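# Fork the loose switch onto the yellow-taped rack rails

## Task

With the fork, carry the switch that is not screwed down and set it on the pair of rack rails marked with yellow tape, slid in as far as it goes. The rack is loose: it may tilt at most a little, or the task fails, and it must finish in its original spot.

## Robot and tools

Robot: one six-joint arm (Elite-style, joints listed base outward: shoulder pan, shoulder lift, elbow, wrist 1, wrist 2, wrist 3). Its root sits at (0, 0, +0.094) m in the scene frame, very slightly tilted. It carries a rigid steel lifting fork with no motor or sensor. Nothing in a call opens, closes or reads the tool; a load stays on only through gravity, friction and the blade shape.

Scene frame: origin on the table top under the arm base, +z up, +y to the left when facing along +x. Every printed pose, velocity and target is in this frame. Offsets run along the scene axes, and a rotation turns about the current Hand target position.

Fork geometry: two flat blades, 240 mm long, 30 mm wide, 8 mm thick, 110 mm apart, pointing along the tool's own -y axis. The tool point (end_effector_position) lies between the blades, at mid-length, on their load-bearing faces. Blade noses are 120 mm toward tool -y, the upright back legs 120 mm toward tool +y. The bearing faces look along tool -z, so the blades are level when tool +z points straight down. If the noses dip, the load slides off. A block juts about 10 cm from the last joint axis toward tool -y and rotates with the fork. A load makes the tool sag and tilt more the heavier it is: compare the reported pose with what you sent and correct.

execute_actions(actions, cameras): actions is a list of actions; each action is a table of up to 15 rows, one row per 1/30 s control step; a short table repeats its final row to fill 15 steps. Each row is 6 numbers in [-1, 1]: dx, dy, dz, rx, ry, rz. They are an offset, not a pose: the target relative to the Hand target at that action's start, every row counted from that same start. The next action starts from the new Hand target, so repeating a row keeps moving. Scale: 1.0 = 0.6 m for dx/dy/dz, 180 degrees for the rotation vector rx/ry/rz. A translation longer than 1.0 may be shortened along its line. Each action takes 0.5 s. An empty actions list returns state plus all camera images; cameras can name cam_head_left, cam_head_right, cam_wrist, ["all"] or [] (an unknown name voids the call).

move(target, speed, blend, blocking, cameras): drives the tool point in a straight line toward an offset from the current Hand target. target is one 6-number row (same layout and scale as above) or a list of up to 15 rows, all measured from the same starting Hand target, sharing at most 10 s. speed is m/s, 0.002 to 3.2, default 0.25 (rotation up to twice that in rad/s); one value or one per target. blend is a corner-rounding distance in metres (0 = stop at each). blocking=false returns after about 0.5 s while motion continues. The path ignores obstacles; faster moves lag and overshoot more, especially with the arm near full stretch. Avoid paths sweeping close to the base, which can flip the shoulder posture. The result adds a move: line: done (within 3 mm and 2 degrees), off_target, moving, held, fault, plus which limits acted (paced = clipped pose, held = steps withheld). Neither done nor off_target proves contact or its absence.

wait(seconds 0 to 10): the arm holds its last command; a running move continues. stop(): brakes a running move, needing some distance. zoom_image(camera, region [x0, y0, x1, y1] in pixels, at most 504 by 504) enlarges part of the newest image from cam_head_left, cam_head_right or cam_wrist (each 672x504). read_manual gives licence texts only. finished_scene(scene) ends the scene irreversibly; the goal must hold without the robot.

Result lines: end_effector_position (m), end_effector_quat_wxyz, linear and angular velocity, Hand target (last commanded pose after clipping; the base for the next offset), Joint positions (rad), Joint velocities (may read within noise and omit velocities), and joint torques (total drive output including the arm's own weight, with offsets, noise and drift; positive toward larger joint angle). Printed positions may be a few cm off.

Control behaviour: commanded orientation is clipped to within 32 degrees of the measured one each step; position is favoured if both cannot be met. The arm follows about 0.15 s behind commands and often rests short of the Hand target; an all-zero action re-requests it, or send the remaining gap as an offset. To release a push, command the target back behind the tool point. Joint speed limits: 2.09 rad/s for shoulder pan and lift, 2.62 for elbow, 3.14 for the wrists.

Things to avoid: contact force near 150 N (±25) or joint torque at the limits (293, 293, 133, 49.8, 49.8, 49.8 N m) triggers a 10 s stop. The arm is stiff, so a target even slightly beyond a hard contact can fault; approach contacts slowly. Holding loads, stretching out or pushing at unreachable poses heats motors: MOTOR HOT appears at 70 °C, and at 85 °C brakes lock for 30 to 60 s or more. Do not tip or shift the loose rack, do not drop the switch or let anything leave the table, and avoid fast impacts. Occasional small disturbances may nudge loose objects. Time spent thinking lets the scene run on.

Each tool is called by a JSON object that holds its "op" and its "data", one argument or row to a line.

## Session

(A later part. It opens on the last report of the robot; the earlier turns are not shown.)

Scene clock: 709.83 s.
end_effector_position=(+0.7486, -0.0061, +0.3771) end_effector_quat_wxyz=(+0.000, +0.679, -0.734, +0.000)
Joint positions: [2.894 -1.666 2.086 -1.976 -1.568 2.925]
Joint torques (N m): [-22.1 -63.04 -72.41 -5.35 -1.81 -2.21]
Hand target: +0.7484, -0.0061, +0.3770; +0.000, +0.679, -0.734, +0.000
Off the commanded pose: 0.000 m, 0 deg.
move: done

{"op": "move", "data": {
  "target": [0.00166, -0.003, 0, 0, 0, 0.00444],
  "speed": 0.02
}}

{"op": "move", "data": {
  "target": [0.00249, -0.0002, 0, 0, 0, 0],
  "speed": 0.01
}}

{"op": "move", "data": {
  "target": [0.00166, -0.00013, 0, 0, 0, 0],
  "speed": 0.01
}}

Scene clock: 720.37 s.
end_effector_position=(+0.7494, -0.0079, +0.3770) end_effector_quat_wxyz=(+0.000, +0.684, -0.729, +0.000)
Joint positions: [2.888 -1.665 2.085 -1.976 -1.568 2.905]
Joint torques (N m): [-21.45 -35.29 -95.38 -10.26 -2.01 -2.11]
Hand target: +0.7494, -0.0079, +0.3770; +0.000, +0.684, -0.729, +0.000
Off the commanded pose: 0.000 m, 0 deg.
move: done

Scene clock: 721.07 s.
end_effector_position=(+0.7508, -0.0081, +0.3770) end_effector_quat_wxyz=(+0.000, +0.684, -0.729, +0.000)
Joint positions: [2.888 -1.662 2.082 -1.976 -1.568 2.905]
Joint torques (N m): [9.66 -36.61 -96.12 -10.29 -1.22 3.25]
Hand target: +0.7509, -0.0080, +0.3770; +0.000, +0.684, -0.729, +0.000
Off the commanded pose: 0.000 m, 0 deg.
move: done

Scene clock: 721.77 s.
end_effector_position=(+0.7518, -0.0081, +0.3770) end_effector_quat_wxyz=(+0.000, +0.684, -0.729, +0.000)
Joint positions: [2.889 -1.661 2.081 -1.976 -1.568 2.906]
Joint torques (N m): [9.77 -26.23 -111.02 -13.34 0.05 0.89]
Hand target: +0.7519, -0.0081, +0.3770; +0.000, +0.684, -0.729, +0.000
Off the commanded pose: 0.000 m, 0 deg.
move: done

{"op": "move", "data": {
  "target": [0.00166, -0.00013, 0, 0, 0, 0],
  "speed": 0.01
}}

Scene clock: 725.80 s.
end_effector_position=(+0.7527, -0.0082, +0.3770) end_effector_quat_wxyz=(+0.000, +0.684, -0.729, +0.000)
Joint positions: [2.889 -1.659 2.079 -1.976 -1.568 2.906]
Joint torques (N m): [10.08 -9.97 -137.46 -29.72 4.07 -3.32]
Hand target: +0.7529, -0.0082, +0.3770; +0.000, +0.684, -0.729, +0.000
Off the commanded pose: 0.000 m, 0 deg.
move: done

{"op": "move", "data": {
  "target": [-0.2493, 0.0196, 0, 0, 0, 0],
  "speed": 0.15,
  "cameras": ["all"]
}}

{"op": "zoom_image", "data": {
  "camera": "cam_head_right",
  "region": [300, 80, 480, 270]
}}

{"op": "zoom_image", "data": {
  "camera": "cam_head_left",
  "region": [300, 80, 480, 270]
}}

Scene clock: 731.93 s.
end_effector_position=(+0.6035, +0.0036, +0.3770) end_effector_quat_wxyz=(+0.000, +0.684, -0.729, +0.000)
Joint positions: [2.813 -1.954 2.291 -1.893 -1.569 2.83]
Joint torques (N m): [-23.25 -35.45 -73.88 -5.53 1.97 -2.07]
Hand target: +0.6033, +0.0036, +0.3770; +0.000, +0.684, -0.729, +0.000
Off the commanded pose: 0.000 m, 0 deg.
move: done
camera_calibration:
cam_wrist: T_world_to_cam=[[-0.0763916, -0.996708, -0.0271426, 0.0694324], [-0.936019, 0.0623072, 0.34639, 0.305354], [-0.343558, 0.0518673, -0.937698, 0.655068], [0, 0, 0, 1]] pos_world=[0.516176, 0.0162015, 0.510369]

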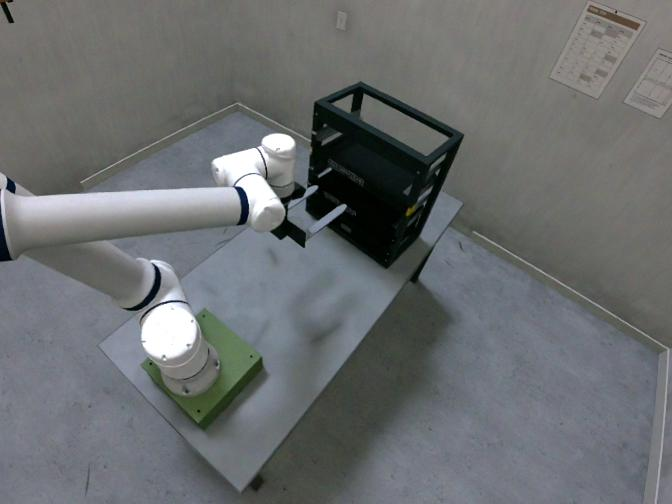

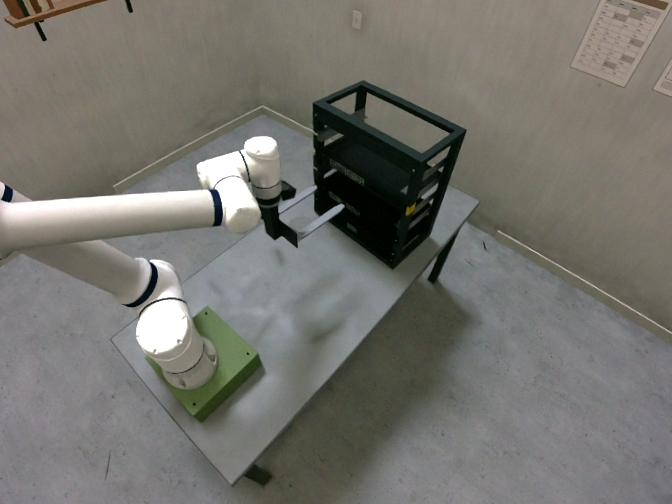

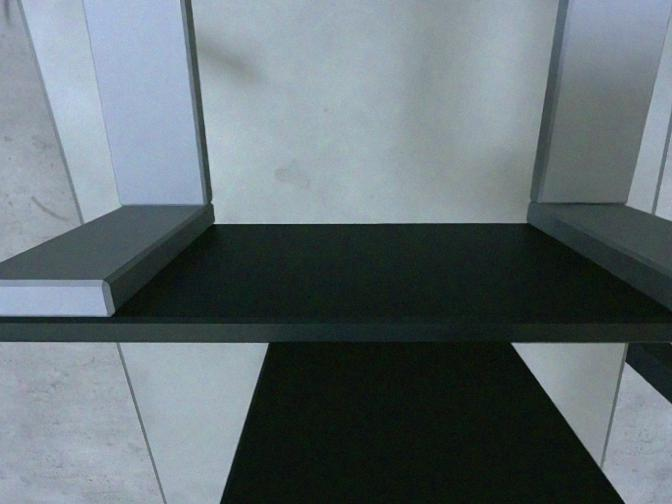

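Scaled by 2.653.

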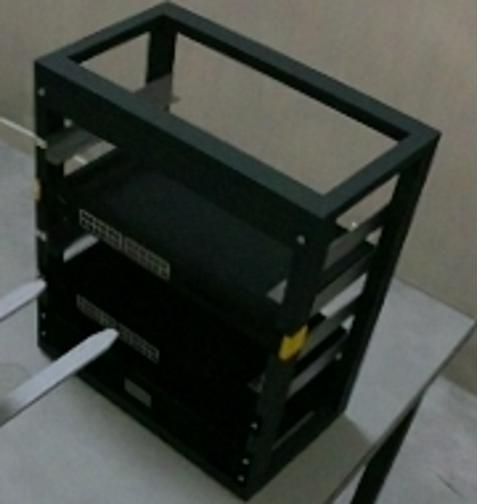

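Scaled by 2.653.

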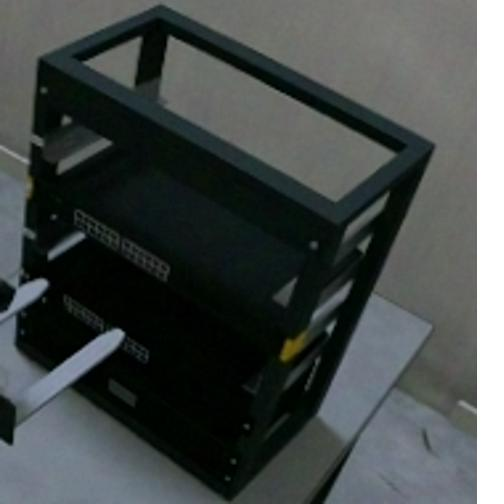

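{"op": "finished_scene", "data": {
  "scene": 1
}}

The scene is finished: the task was done.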